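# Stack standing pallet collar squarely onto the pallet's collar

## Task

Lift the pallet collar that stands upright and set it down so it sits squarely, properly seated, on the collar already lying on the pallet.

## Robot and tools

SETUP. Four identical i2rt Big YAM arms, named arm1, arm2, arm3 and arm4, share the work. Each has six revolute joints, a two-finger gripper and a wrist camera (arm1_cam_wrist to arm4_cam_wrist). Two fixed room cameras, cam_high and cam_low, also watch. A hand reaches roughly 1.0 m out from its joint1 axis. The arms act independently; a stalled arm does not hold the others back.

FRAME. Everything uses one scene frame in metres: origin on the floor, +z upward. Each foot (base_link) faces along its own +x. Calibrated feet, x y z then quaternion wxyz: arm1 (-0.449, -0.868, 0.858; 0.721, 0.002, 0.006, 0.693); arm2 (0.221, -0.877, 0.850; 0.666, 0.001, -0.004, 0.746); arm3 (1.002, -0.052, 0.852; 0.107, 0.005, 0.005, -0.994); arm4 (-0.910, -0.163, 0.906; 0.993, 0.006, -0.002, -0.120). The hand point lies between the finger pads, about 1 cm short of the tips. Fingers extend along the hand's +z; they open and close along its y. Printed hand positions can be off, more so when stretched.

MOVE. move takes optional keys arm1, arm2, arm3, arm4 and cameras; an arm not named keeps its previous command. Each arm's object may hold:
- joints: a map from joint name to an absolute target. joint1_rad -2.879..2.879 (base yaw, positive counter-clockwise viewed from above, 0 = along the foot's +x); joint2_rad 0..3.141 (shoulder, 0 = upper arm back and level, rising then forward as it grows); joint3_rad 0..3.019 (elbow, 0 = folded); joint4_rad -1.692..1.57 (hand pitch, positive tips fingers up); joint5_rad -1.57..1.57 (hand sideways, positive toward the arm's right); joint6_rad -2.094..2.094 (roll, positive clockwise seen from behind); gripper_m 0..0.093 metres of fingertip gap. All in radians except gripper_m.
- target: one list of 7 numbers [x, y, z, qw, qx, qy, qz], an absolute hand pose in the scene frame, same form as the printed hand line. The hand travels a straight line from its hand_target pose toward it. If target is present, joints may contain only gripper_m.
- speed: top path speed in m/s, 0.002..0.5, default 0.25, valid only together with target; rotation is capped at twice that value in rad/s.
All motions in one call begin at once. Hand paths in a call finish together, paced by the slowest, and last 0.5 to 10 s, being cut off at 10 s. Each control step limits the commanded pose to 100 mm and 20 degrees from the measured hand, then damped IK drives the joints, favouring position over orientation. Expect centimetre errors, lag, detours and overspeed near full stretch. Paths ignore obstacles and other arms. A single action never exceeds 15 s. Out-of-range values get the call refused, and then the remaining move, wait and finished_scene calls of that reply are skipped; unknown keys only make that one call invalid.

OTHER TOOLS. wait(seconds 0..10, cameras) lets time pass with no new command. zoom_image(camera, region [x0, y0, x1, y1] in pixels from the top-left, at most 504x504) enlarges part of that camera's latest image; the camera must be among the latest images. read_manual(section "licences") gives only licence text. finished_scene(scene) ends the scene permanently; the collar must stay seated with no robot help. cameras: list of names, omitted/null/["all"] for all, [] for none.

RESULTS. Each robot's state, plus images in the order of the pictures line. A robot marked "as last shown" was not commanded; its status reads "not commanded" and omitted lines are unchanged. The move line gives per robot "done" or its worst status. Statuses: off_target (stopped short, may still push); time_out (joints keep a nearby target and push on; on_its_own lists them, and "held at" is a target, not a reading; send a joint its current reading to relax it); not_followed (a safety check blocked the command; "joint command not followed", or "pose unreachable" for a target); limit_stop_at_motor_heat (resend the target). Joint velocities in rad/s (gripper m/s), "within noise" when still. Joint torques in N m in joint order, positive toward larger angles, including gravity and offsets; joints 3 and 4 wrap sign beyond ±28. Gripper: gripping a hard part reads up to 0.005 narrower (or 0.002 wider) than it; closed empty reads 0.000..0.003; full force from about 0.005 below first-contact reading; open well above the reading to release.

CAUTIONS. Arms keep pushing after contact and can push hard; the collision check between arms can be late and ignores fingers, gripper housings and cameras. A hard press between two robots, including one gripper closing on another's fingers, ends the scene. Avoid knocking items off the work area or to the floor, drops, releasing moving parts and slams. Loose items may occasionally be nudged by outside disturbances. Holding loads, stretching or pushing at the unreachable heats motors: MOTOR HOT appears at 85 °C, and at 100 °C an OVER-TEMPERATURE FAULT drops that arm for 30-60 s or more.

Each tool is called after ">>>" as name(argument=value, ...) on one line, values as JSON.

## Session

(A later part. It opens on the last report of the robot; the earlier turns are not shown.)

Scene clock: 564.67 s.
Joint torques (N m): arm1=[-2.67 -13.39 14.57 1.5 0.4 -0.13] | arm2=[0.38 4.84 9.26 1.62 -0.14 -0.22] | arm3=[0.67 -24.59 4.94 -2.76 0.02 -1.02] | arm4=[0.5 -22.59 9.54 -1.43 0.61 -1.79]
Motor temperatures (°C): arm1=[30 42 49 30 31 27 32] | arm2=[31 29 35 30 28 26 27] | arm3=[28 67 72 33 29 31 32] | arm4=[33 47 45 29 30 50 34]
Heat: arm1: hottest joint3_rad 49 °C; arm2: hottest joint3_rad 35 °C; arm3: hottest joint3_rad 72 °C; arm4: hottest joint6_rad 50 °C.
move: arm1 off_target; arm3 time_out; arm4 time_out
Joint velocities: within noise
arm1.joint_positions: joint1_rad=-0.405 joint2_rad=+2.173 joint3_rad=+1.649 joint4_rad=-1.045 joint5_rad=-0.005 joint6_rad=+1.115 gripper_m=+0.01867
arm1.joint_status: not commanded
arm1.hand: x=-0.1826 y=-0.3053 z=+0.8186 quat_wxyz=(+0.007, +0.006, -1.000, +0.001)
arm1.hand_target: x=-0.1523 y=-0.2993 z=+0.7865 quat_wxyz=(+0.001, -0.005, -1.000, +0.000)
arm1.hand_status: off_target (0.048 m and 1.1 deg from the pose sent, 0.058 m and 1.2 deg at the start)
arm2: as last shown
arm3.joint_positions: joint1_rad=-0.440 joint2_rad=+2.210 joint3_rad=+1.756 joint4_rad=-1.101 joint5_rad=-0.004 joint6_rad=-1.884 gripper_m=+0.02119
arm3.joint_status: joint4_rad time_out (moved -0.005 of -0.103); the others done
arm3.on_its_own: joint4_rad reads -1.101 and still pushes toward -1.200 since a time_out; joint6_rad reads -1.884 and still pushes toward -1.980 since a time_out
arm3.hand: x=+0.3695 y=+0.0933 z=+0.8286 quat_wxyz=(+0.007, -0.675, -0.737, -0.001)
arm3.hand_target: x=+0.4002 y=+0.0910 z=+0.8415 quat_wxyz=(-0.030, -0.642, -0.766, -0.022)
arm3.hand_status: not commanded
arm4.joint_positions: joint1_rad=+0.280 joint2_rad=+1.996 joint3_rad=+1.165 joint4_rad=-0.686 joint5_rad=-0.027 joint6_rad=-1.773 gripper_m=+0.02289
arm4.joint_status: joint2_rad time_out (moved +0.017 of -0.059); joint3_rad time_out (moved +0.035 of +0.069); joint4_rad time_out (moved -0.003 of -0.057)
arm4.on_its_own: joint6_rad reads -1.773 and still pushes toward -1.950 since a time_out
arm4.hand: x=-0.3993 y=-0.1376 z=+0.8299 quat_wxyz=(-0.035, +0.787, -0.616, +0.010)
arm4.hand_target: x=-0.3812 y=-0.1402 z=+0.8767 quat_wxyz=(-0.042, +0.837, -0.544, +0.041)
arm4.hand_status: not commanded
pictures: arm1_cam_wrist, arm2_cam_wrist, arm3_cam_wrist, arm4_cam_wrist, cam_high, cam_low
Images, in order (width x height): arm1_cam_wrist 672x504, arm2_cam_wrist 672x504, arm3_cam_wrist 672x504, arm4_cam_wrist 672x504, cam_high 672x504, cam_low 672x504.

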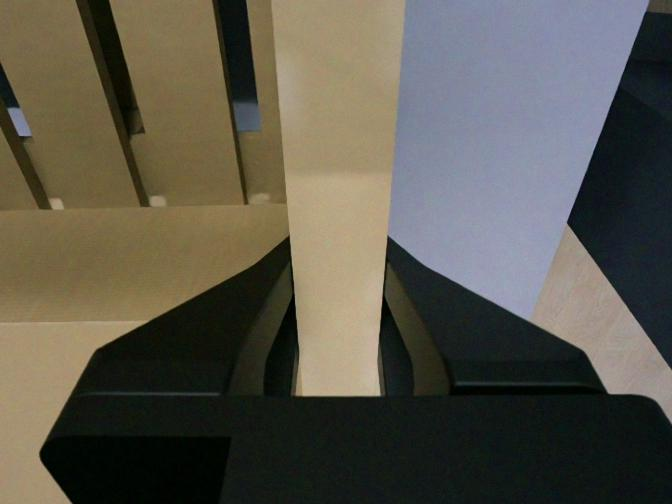

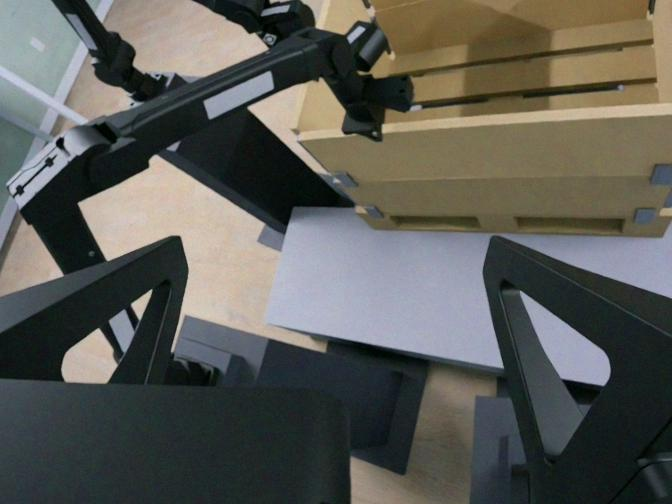

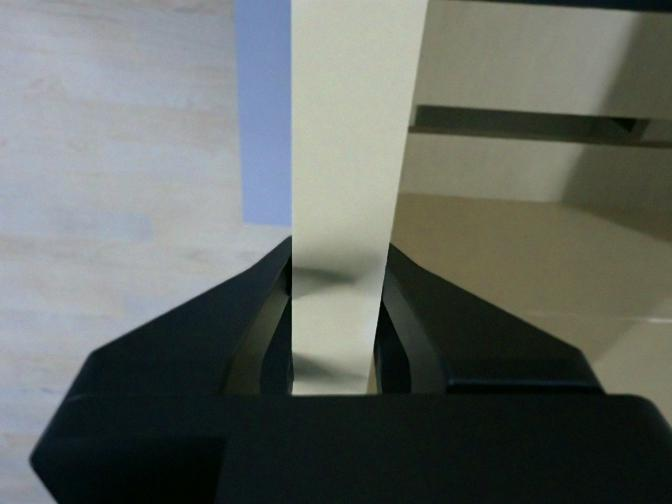

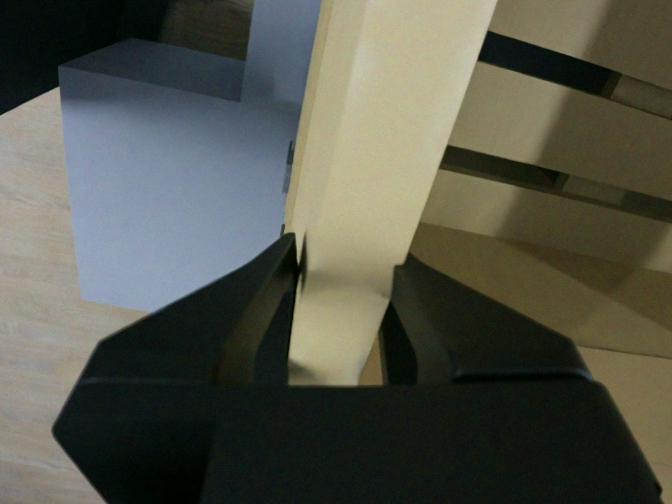

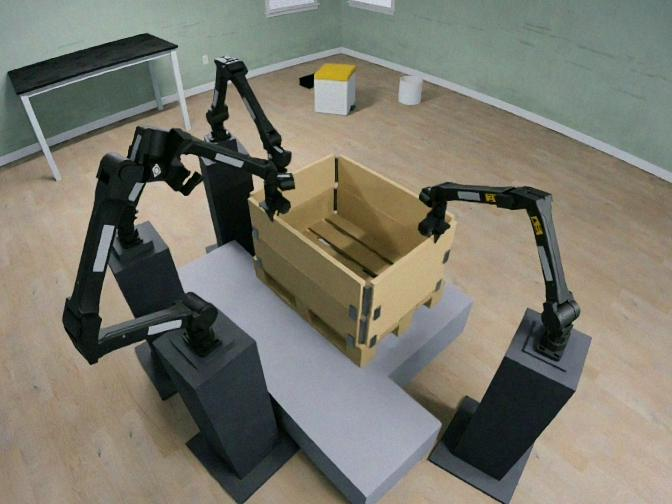

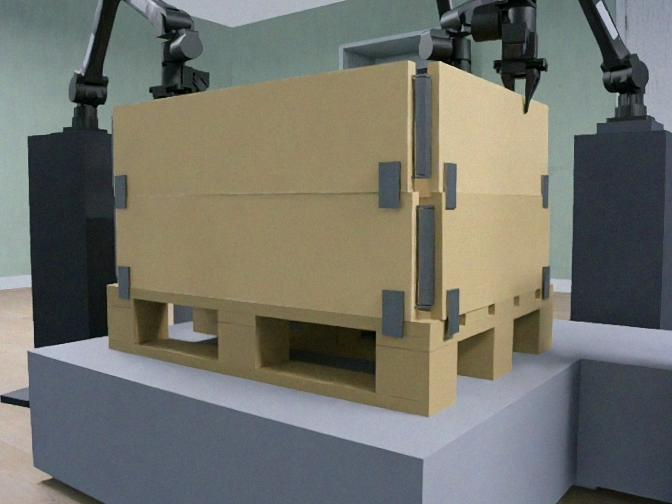

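>>> move(arm1={"target":[-0.195,-0.298,0.80,0,0,1,0],"speed":0.08}, arm3={"joints":{"joint2_rad":2.20,"joint3_rad":1.785,"joint4_rad":-1.08}}, arm4={"joints":{"joint2_rad":1.95,"joint3_rad":1.14,"joint4_rad":-0.72}})

>>> zoom_image(camera="cam_low", region=[100, 0, 600, 350])

>>> zoom_image(camera="cam_high", region=[230, 140, 490, 390])

Scene clock: 570.93 s.
Joint torques (N m): arm1=[1.38 -18.14 8.09 1.96 0.32 0.28] | arm2=[0.38 4.84 9.26 1.63 -0.14 -0.22] | arm3=[0.62 -22.01 10.13 0.24 0.03 -1.02] | arm4=[0.38 -20.48 4.62 -0.68 0.61 -1.8]
Motor temperatures (°C): arm1=[30 42 49 30 31 26 32] | arm2=[31 29 35 30 28 26 27] | arm3=[28 67 69 33 29 31 32] | arm4=[33 47 46 29 29 50 34]
Heat: arm1: hottest joint3_rad 49 °C; arm2: hottest joint3_rad 35 °C; arm3: hottest joint3_rad 69 °C; arm4: hottest joint6_rad 50 °C.
move: arm1 off_target; arm3 done; arm4 done
Joint velocities: within noise
arm1.joint_positions: joint1_rad=-0.393 joint2_rad=+2.172 joint3_rad=+1.648 joint4_rad=-1.044 joint5_rad=+0.000 joint6_rad=+1.118 gripper_m=+0.01867
arm1.joint_status: not commanded
arm1.hand: x=-0.1885 y=-0.3024 z=+0.8192 quat_wxyz=(+0.005, +0.010, -1.000, +0.001)
arm1.hand_target: x=-0.1951 y=-0.2984 z=+0.8005 quat_wxyz=(+0.000, +0.005, -1.000, +0.000)
arm1.hand_status: off_target (0.021 m and 1.3 deg from the pose sent, 0.024 m and 1.1 deg at the start)
arm2: as last shown
arm3.joint_positions: joint1_rad=-0.440 joint2_rad=+2.210 joint3_rad=+1.756 joint4_rad=-1.083 joint5_rad=+0.003 joint6_rad=-1.884 gripper_m=+0.02119
arm3.joint_status: all done
arm3.on_its_own: joint6_rad reads -1.884 and still pushes toward -1.980 since a time_out
arm3.hand: x=+0.3653 y=+0.0953 z=+0.8287 quat_wxyz=(+0.016, -0.675, -0.737, +0.001)
arm3.hand_target: x=+0.3540 y=+0.1030 z=+0.8452 quat_wxyz=(+0.033, -0.642, -0.766, +0.006)
arm3.hand_status: not commanded
arm4.joint_positions: joint1_rad=+0.280 joint2_rad=+1.998 joint3_rad=+1.162 joint4_rad=-0.686 joint5_rad=-0.027 joint6_rad=-1.773 gripper_m=+0.02289
arm4.joint_status: all done
arm4.on_its_own: joint6_rad reads -1.773 and still pushes toward -1.950 since a time_out
arm4.hand: x=-0.4017 y=-0.1377 z=+0.8279 quat_wxyz=(-0.033, +0.787, -0.616, +0.008)
arm4.hand_target: x=-0.4116 y=-0.1410 z=+0.8445 quat_wxyz=(-0.022, +0.839, -0.544, +0.013)
arm4.hand_status: not commanded
pictures: arm1_cam_wrist, arm2_cam_wrist, arm3_cam_wrist, arm4_cam_wrist, cam_high, cam_low
Images, in order (width x height): arm1_cam_wrist 672x504, arm2_cam_wrist 672x504, arm3_cam_wrist 672x504, arm4_cam_wrist 672x504, cam_high 672x504, cam_low 672x504.

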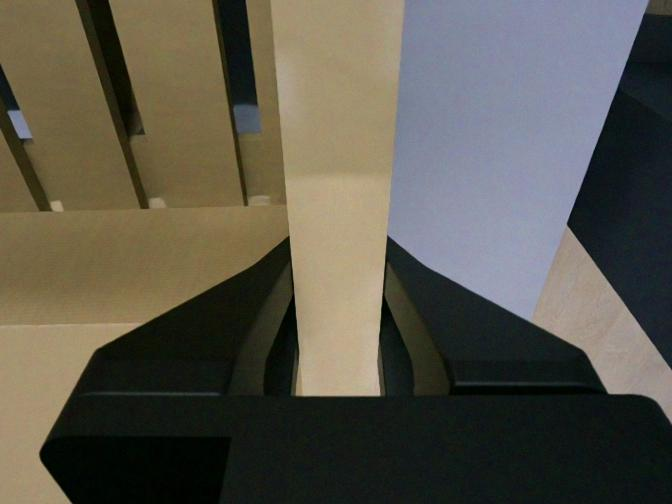

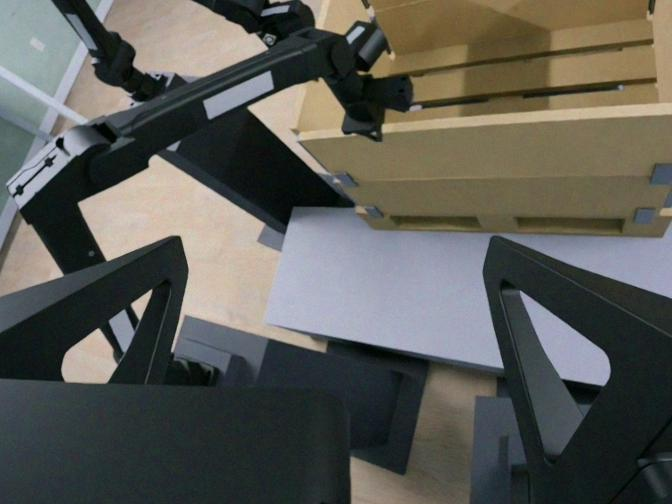

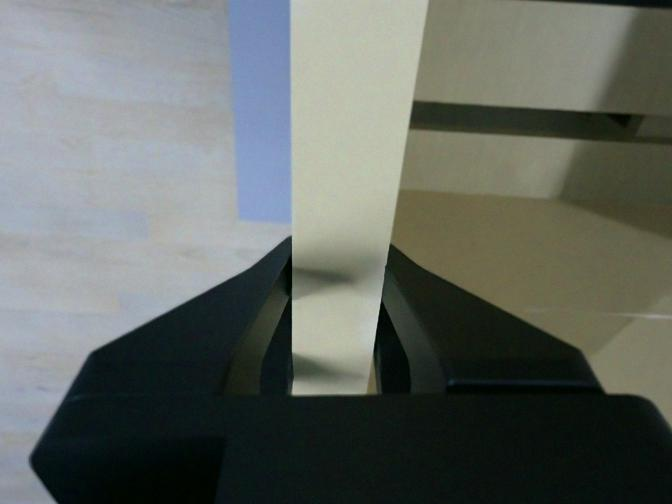

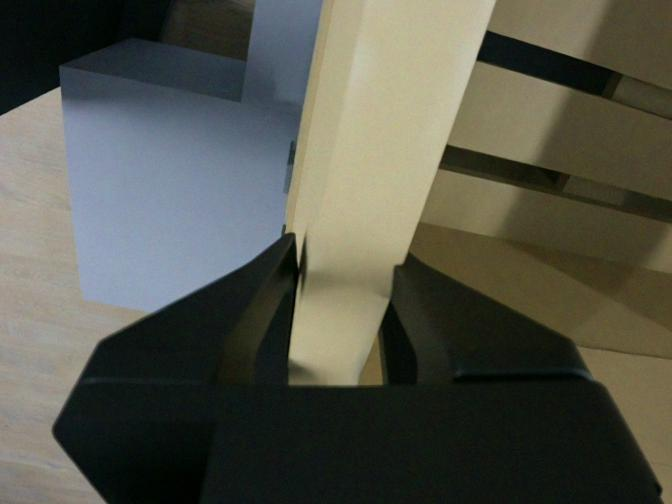

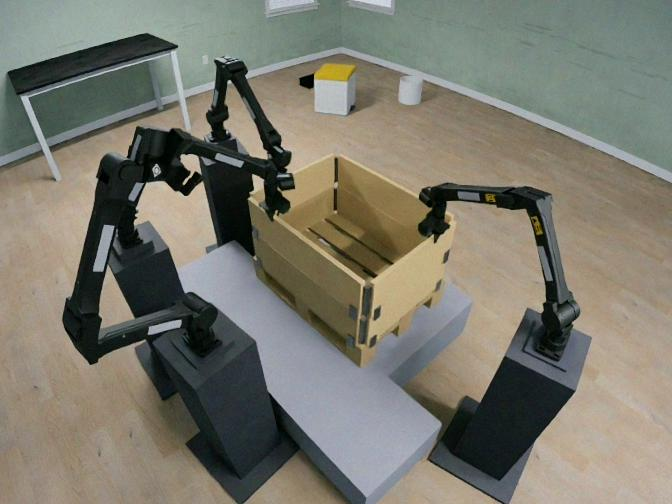

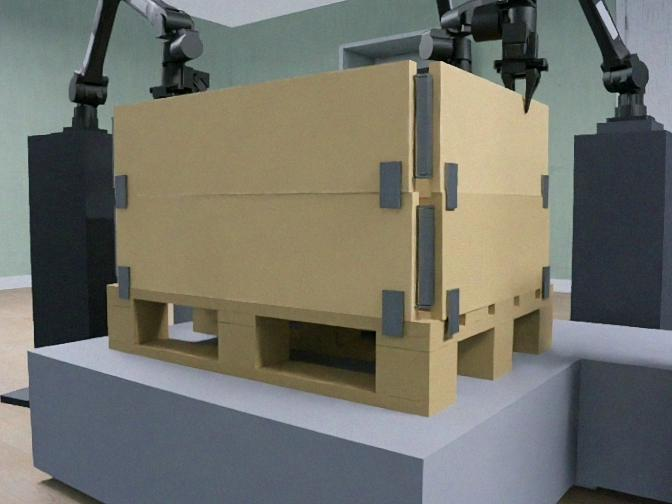

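Scaled by 1.008 (camera's finer frame: 960x720).

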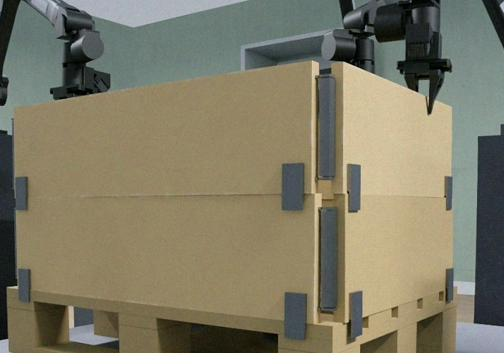

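Scaled by 1.938 (camera's finer frame: 960x720).

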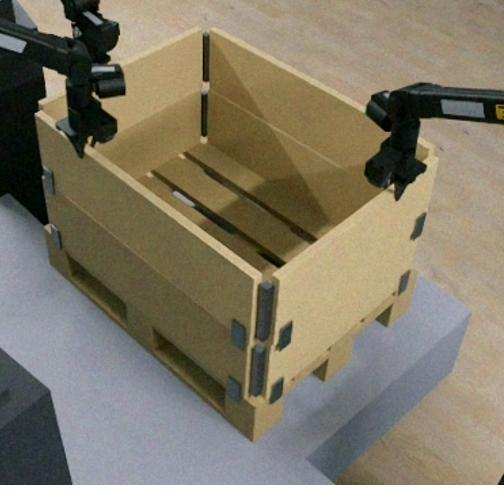

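>>> move(arm3={"joints":{"joint6_rad":-1.84}}, arm4={"joints":{"joint6_rad":-1.68}}, cameras=[])

>>> move(arm1={"joints":{"gripper_m":0.06}}, arm3={"joints":{"gripper_m":0.06}}, arm4={"joints":{"gripper_m":0.06}})

Scene clock: 577.23 s.
Joint torques (N m): arm1=[1.32 -18.08 8.09 1.96 0.32 0.28] | arm2=[0.32 4.84 9.25 1.62 -0.14 -0.22] | arm3=[0.56 -22.01 10.15 0.27 0 0.03] | arm4=[0.44 -20.54 4.63 -0.69 0.1 -0.43]
Motor temperatures (°C): arm1=[30 42 48 30 30 27 32] | arm2=[31 29 35 30 28 26 27] | arm3=[28 67 67 33 29 31 32] | arm4=[33 46 45 29 29 49 34]
Heat: arm1: hottest joint3_rad 48 °C; arm2: hottest joint3_rad 35 °C; arm3: hottest joint2_rad 67 °C; arm4: hottest joint6_rad 49 °C.
move: arm3 done; arm4 done
Joint velocities: within noise
arm1.joint_positions: joint1_rad=-0.393 joint2_rad=+2.171 joint3_rad=+1.648 joint4_rad=-1.044 joint5_rad=+0.000 joint6_rad=+1.118 gripper_m=+0.01867
arm1.joint_status: not commanded
arm1.hand: x=-0.1885 y=-0.3023 z=+0.8195 quat_wxyz=(+0.005, +0.010, -1.000, +0.001)
arm1.hand_target: x=-0.1950 y=-0.2983 z=+0.8007 quat_wxyz=(+0.000, +0.005, -1.000, +0.000)
arm1.hand_status: not commanded
arm2: as last shown
arm3.joint_positions: joint1_rad=-0.440 joint2_rad=+2.210 joint3_rad=+1.756 joint4_rad=-1.083 joint5_rad=+0.004 joint6_rad=-1.849 gripper_m=+0.02089
arm3.joint_status: all done
arm3.hand: x=+0.3654 y=+0.0956 z=+0.8287 quat_wxyz=(+0.016, -0.688, -0.725, +0.000)
arm3.hand_target: x=+0.3541 y=+0.1031 z=+0.8452 quat_wxyz=(+0.033, -0.694, -0.720, +0.008)
arm3.hand_status: not commanded
arm4.joint_positions: joint1_rad=+0.280 joint2_rad=+1.998 joint3_rad=+1.162 joint4_rad=-0.686 joint5_rad=-0.014 joint6_rad=-1.648 gripper_m=+0.02027
arm4.joint_status: all done
arm4.hand: x=-0.4016 y=-0.1400 z=+0.8279 quat_wxyz=(-0.028, +0.747, -0.664, +0.011)
arm4.hand_target: x=-0.4116 y=-0.1411 z=+0.8445 quat_wxyz=(-0.024, +0.758, -0.651, +0.010)
arm4.hand_status: not commanded

Scene clock: 577.93 s.
Joint torques (N m): arm1=[1.08 -19.02 8.61 0.68 0.11 0.14] | arm2=[0.32 4.84 9.26 1.63 -0.14 -0.22] | arm3=[0.44 -21.89 10.11 0.23 -0.03 0.02] | arm4=[0.15 -18.02 6.48 -0.02 0 -0.24]
Motor temperatures (°C): arm1=[30 42 48 30 30 27 32] | arm2=[31 29 35 30 28 26 27] | arm3=[28 67 67 33 29 31 32] | arm4=[33 46 45 29 29 49 34]
Heat: arm1: hottest joint3_rad 48 °C; arm2: hottest joint3_rad 35 °C; arm3: hottest joint2_rad 67 °C; arm4: hottest joint6_rad 49 °C.
move: arm1 done; arm3 done; arm4 done
Joint velocities: within noise
arm1.joint_positions: joint1_rad=-0.393 joint2_rad=+2.183 joint3_rad=+1.641 joint4_rad=-1.013 joint5_rad=+0.006 joint6_rad=+1.130 gripper_m=+0.05984
arm1.joint_status: all done
arm1.hand: x=-0.1866 y=-0.3006 z=+0.8102 quat_wxyz=(-0.001, +0.004, -1.000, -0.003)
arm1.hand_target: x=-0.1950 y=-0.2984 z=+0.8005 quat_wxyz=(+0.000, +0.005, -1.000, +0.000)
arm1.hand_status: not commanded
arm2: as last shown
arm3.joint_positions: joint1_rad=-0.440 joint2_rad=+2.209 joint3_rad=+1.756 joint4_rad=-1.094 joint5_rad=+0.006 joint6_rad=-1.851 gripper_m=+0.05990
arm3.joint_status: all done
arm3.hand: x=+0.3679 y=+0.0952 z=+0.8291 quat_wxyz=(+0.013, -0.688, -0.726, -0.003)
arm3.hand_target: x=+0.3566 y=+0.1027 z=+0.8451 quat_wxyz=(+0.029, -0.693, -0.720, +0.005)
arm3.hand_status: not commanded
arm4.joint_positions: joint1_rad=+0.279 joint2_rad=+1.969 joint3_rad=+1.141 joint4_rad=-0.718 joint5_rad=-0.001 joint6_rad=-1.670 gripper_m=+0.05989
arm4.joint_status: all done
arm4.hand: x=-0.4147 y=-0.1429 z=+0.8354 quat_wxyz=(-0.015, +0.754, -0.656, +0.006)
arm4.hand_target: x=-0.4147 y=-0.1428 z=+0.8444 quat_wxyz=(-0.016, +0.759, -0.651, +0.009)
arm4.hand_status: not commanded
pictures: arm1_cam_wrist, arm2_cam_wrist, arm3_cam_wrist, arm4_cam_wrist, cam_high, cam_low
Images, in order (width x height): arm1_cam_wrist 672x504, arm2_cam_wrist 672x504, arm3_cam_wrist 672x504, arm4_cam_wrist 672x504, cam_high 672x504, cam_low 672x504.

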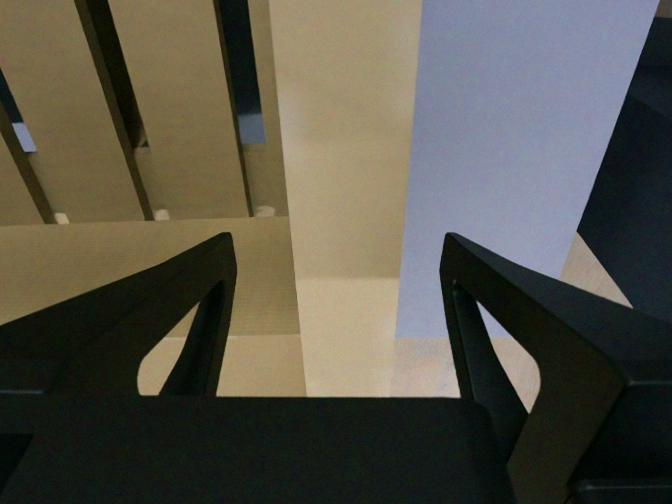

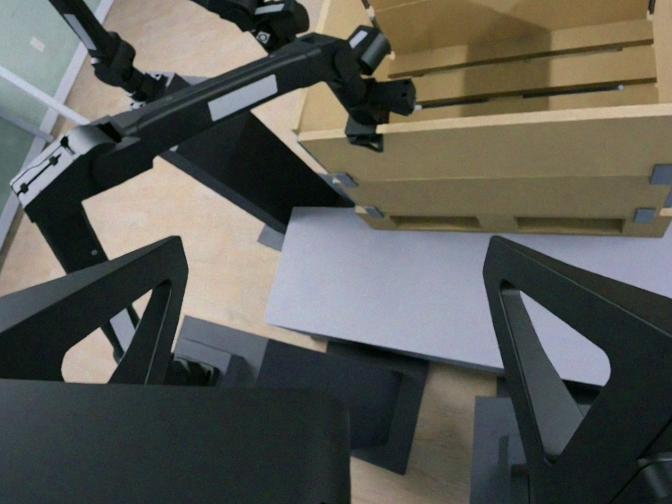

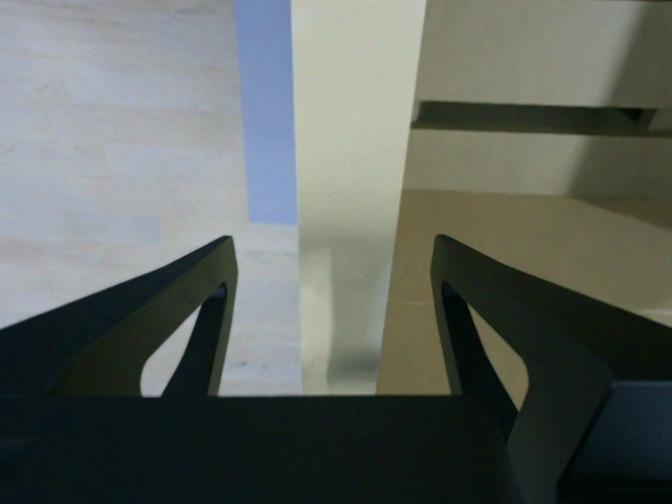

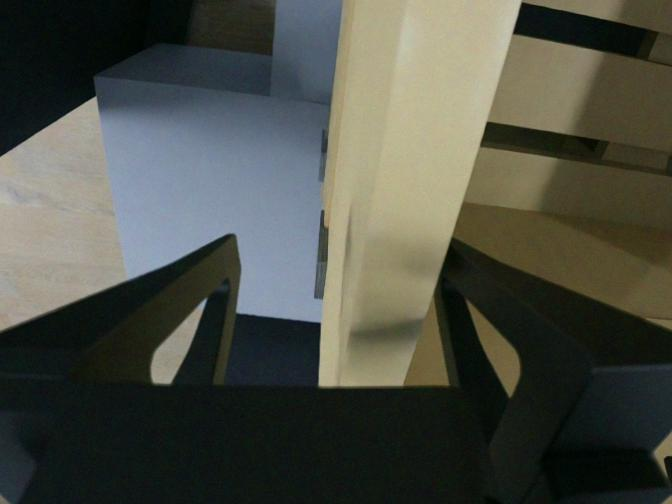

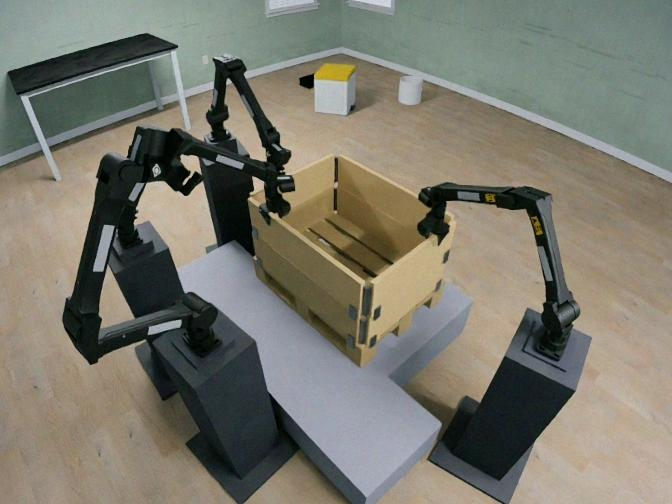

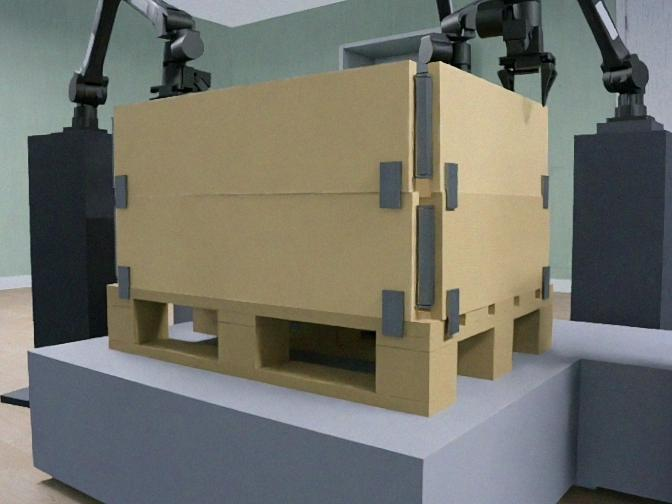

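>>> move(arm1={"target":[-0.19,-0.30,0.99,0,0.005,-1,0],"speed":0.12}, arm3={"target":[0.365,0.097,0.99,0,-0.691,-0.723,0],"speed":0.12}, arm4={"target":[-0.408,-0.143,0.99,0,0.757,-0.653,0],"speed":0.12,"joints":{"gripper_m":0.075}})

>>> zoom_image(camera="cam_low", region=[80, 30, 580, 430])

>>> zoom_image(camera="cam_high", region=[230, 140, 490, 390])

Scene clock: 584.60 s.
Joint torques (N m): arm1=[0.79 -20.42 15.58 -0.44 0.08 0.08] | arm2=[0.32 4.84 9.26 1.62 -0.13 -0.22] | arm3=[0.44 -21.89 12.45 -0.18 -0.2 -0.08] | arm4=[1.03 -17.08 12.68 -0.14 0.04 -0.13]
Motor temperatures (°C): arm1=[30 43 48 30 30 26 31] | arm2=[31 29 35 30 28 26 27] | arm3=[28 66 66 33 29 30 31] | arm4=[33 45 45 28 29 47 33]
Heat: arm1: hottest joint3_rad 48 °C; arm2: hottest joint3_rad 35 °C; arm3: hottest joint2_rad 66 °C; arm4: hottest joint6_rad 47 °C.
move: arm1 off_target; arm3 off_target; arm4 off_target
Joint velocities: within noise
arm1.joint_positions: joint1_rad=-0.393 joint2_rad=+2.018 joint3_rad=+1.783 joint4_rad=-1.389 joint5_rad=+0.006 joint6_rad=+1.132 gripper_m=+0.05991
arm1.joint_status: not commanded
arm1.hand: x=-0.1937 y=-0.3188 z=+0.9599 quat_wxyz=(+0.014, +0.004, -1.000, +0.028)
arm1.hand_target: x=-0.1907 y=-0.3015 z=+0.9904 quat_wxyz=(+0.000, +0.004, -1.000, -0.001)
arm1.hand_status: off_target (0.036 m and 3.6 deg from the pose sent, 0.180 m and 0.4 deg at the start)
arm2: as last shown
arm3.joint_positions: joint1_rad=-0.440 joint2_rad=+2.108 joint3_rad=+1.955 joint4_rad=-1.463 joint5_rad=-0.010 joint6_rad=-1.851 gripper_m=+0.05996
arm3.joint_status: not commanded
arm3.hand: x=+0.3772 y=+0.0887 z=+0.9648 quat_wxyz=(-0.022, -0.688, -0.726, -0.014)
arm3.hand_target: x=+0.3663 y=+0.0967 z=+0.9900 quat_wxyz=(+0.000, -0.691, -0.723, +0.000)
arm3.hand_status: off_target (0.029 m and 3.0 deg from the pose sent, 0.161 m and 1.6 deg at the start)
arm4.joint_positions: joint1_rad=+0.279 joint2_rad=+1.774 joint3_rad=+1.263 joint4_rad=-1.120 joint5_rad=+0.010 joint6_rad=-1.670 gripper_m=+0.07493
arm4.joint_status: all done
arm4.hand: x=-0.4274 y=-0.1469 z=+0.9653 quat_wxyz=(+0.017, +0.754, -0.656, -0.020)
arm4.hand_target: x=-0.4090 y=-0.1430 z=+0.9903 quat_wxyz=(+0.000, +0.757, -0.653, +0.000)
arm4.hand_status: off_target (0.032 m and 3.1 deg from the pose sent, 0.155 m and 2.0 deg at the start)
pictures: arm1_cam_wrist, arm2_cam_wrist, arm3_cam_wrist, arm4_cam_wrist, cam_high, cam_low
Images, in order (width x height): arm1_cam_wrist 672x504, arm2_cam_wrist 672x504, arm3_cam_wrist 672x504, arm4_cam_wrist 672x504, cam_high 672x504, cam_low 672x504.

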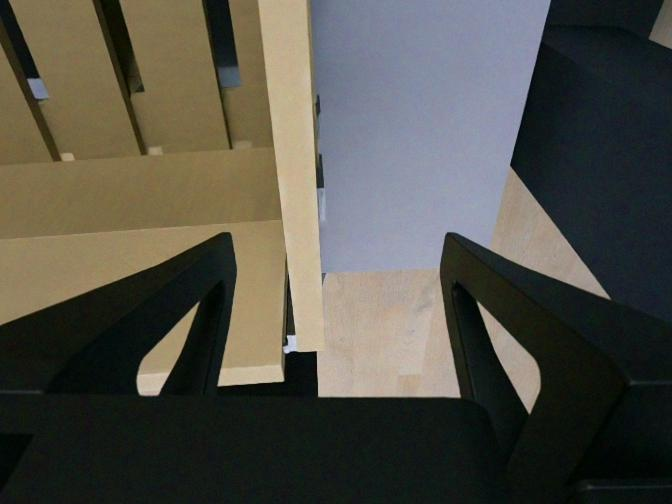

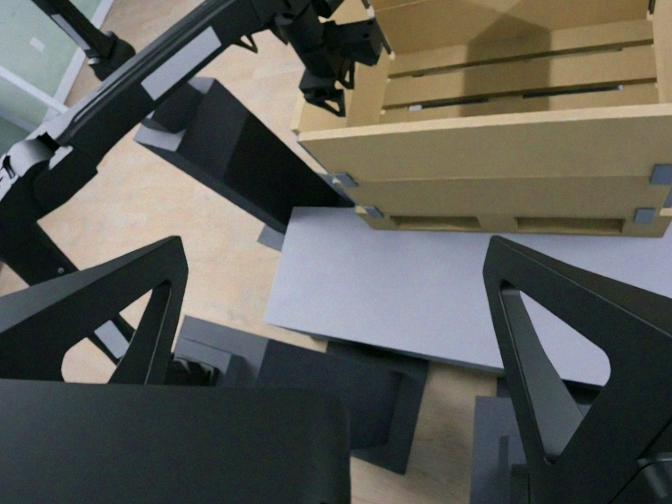

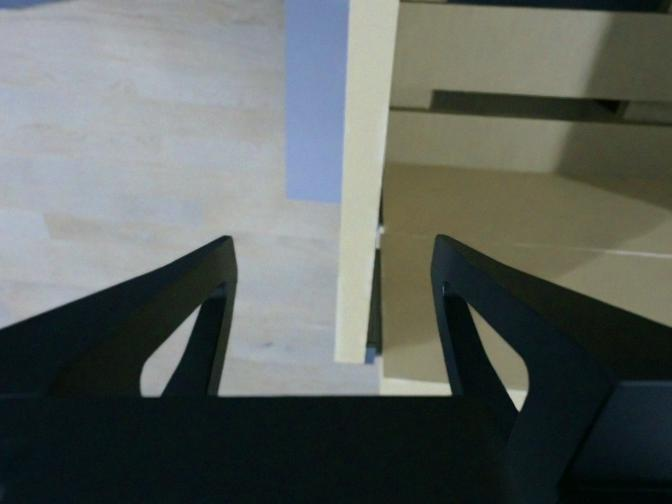

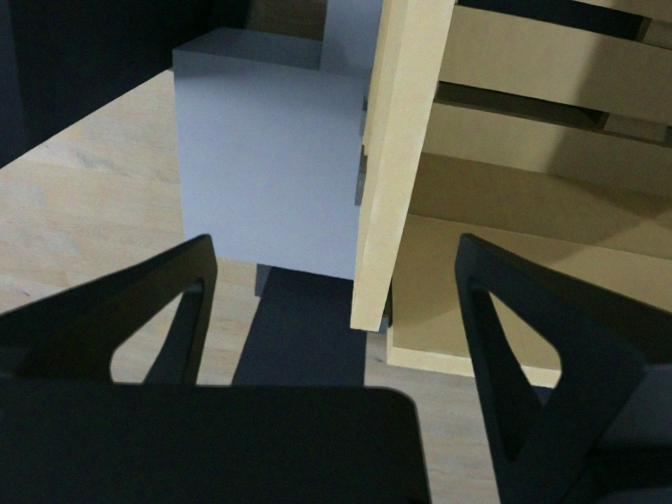

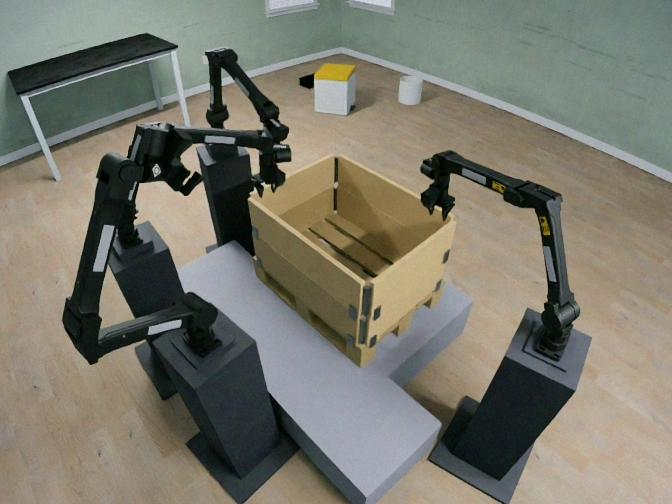

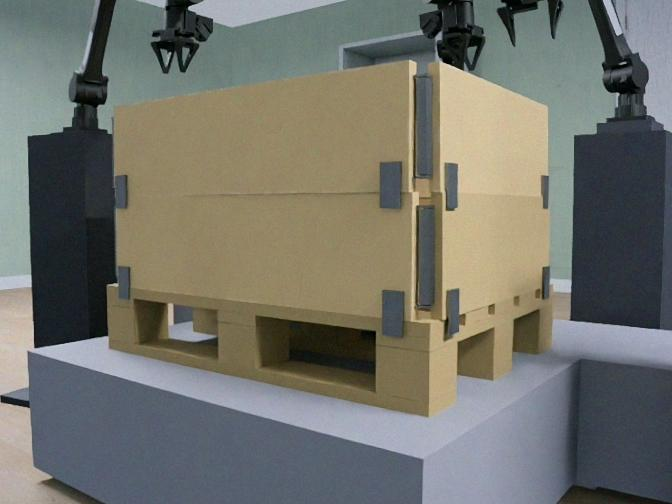

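Scaled by 1.008 (camera's finer frame: 960x720).

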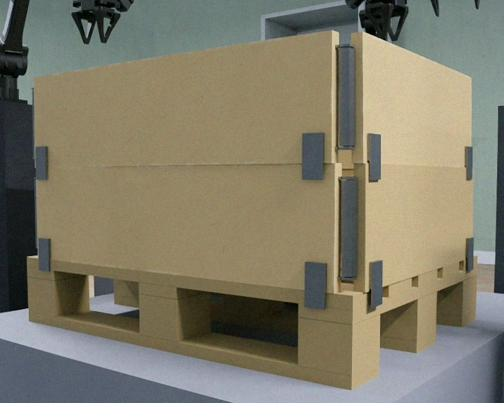

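Scaled by 1.938 (camera's finer frame: 960x720).

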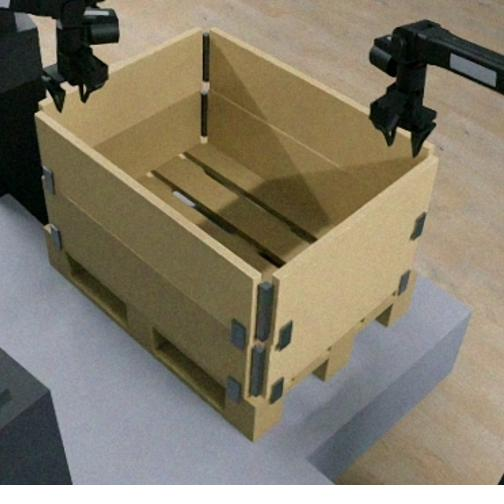

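>>> finished_scene(scene=1)

The scene is finished: the task was done.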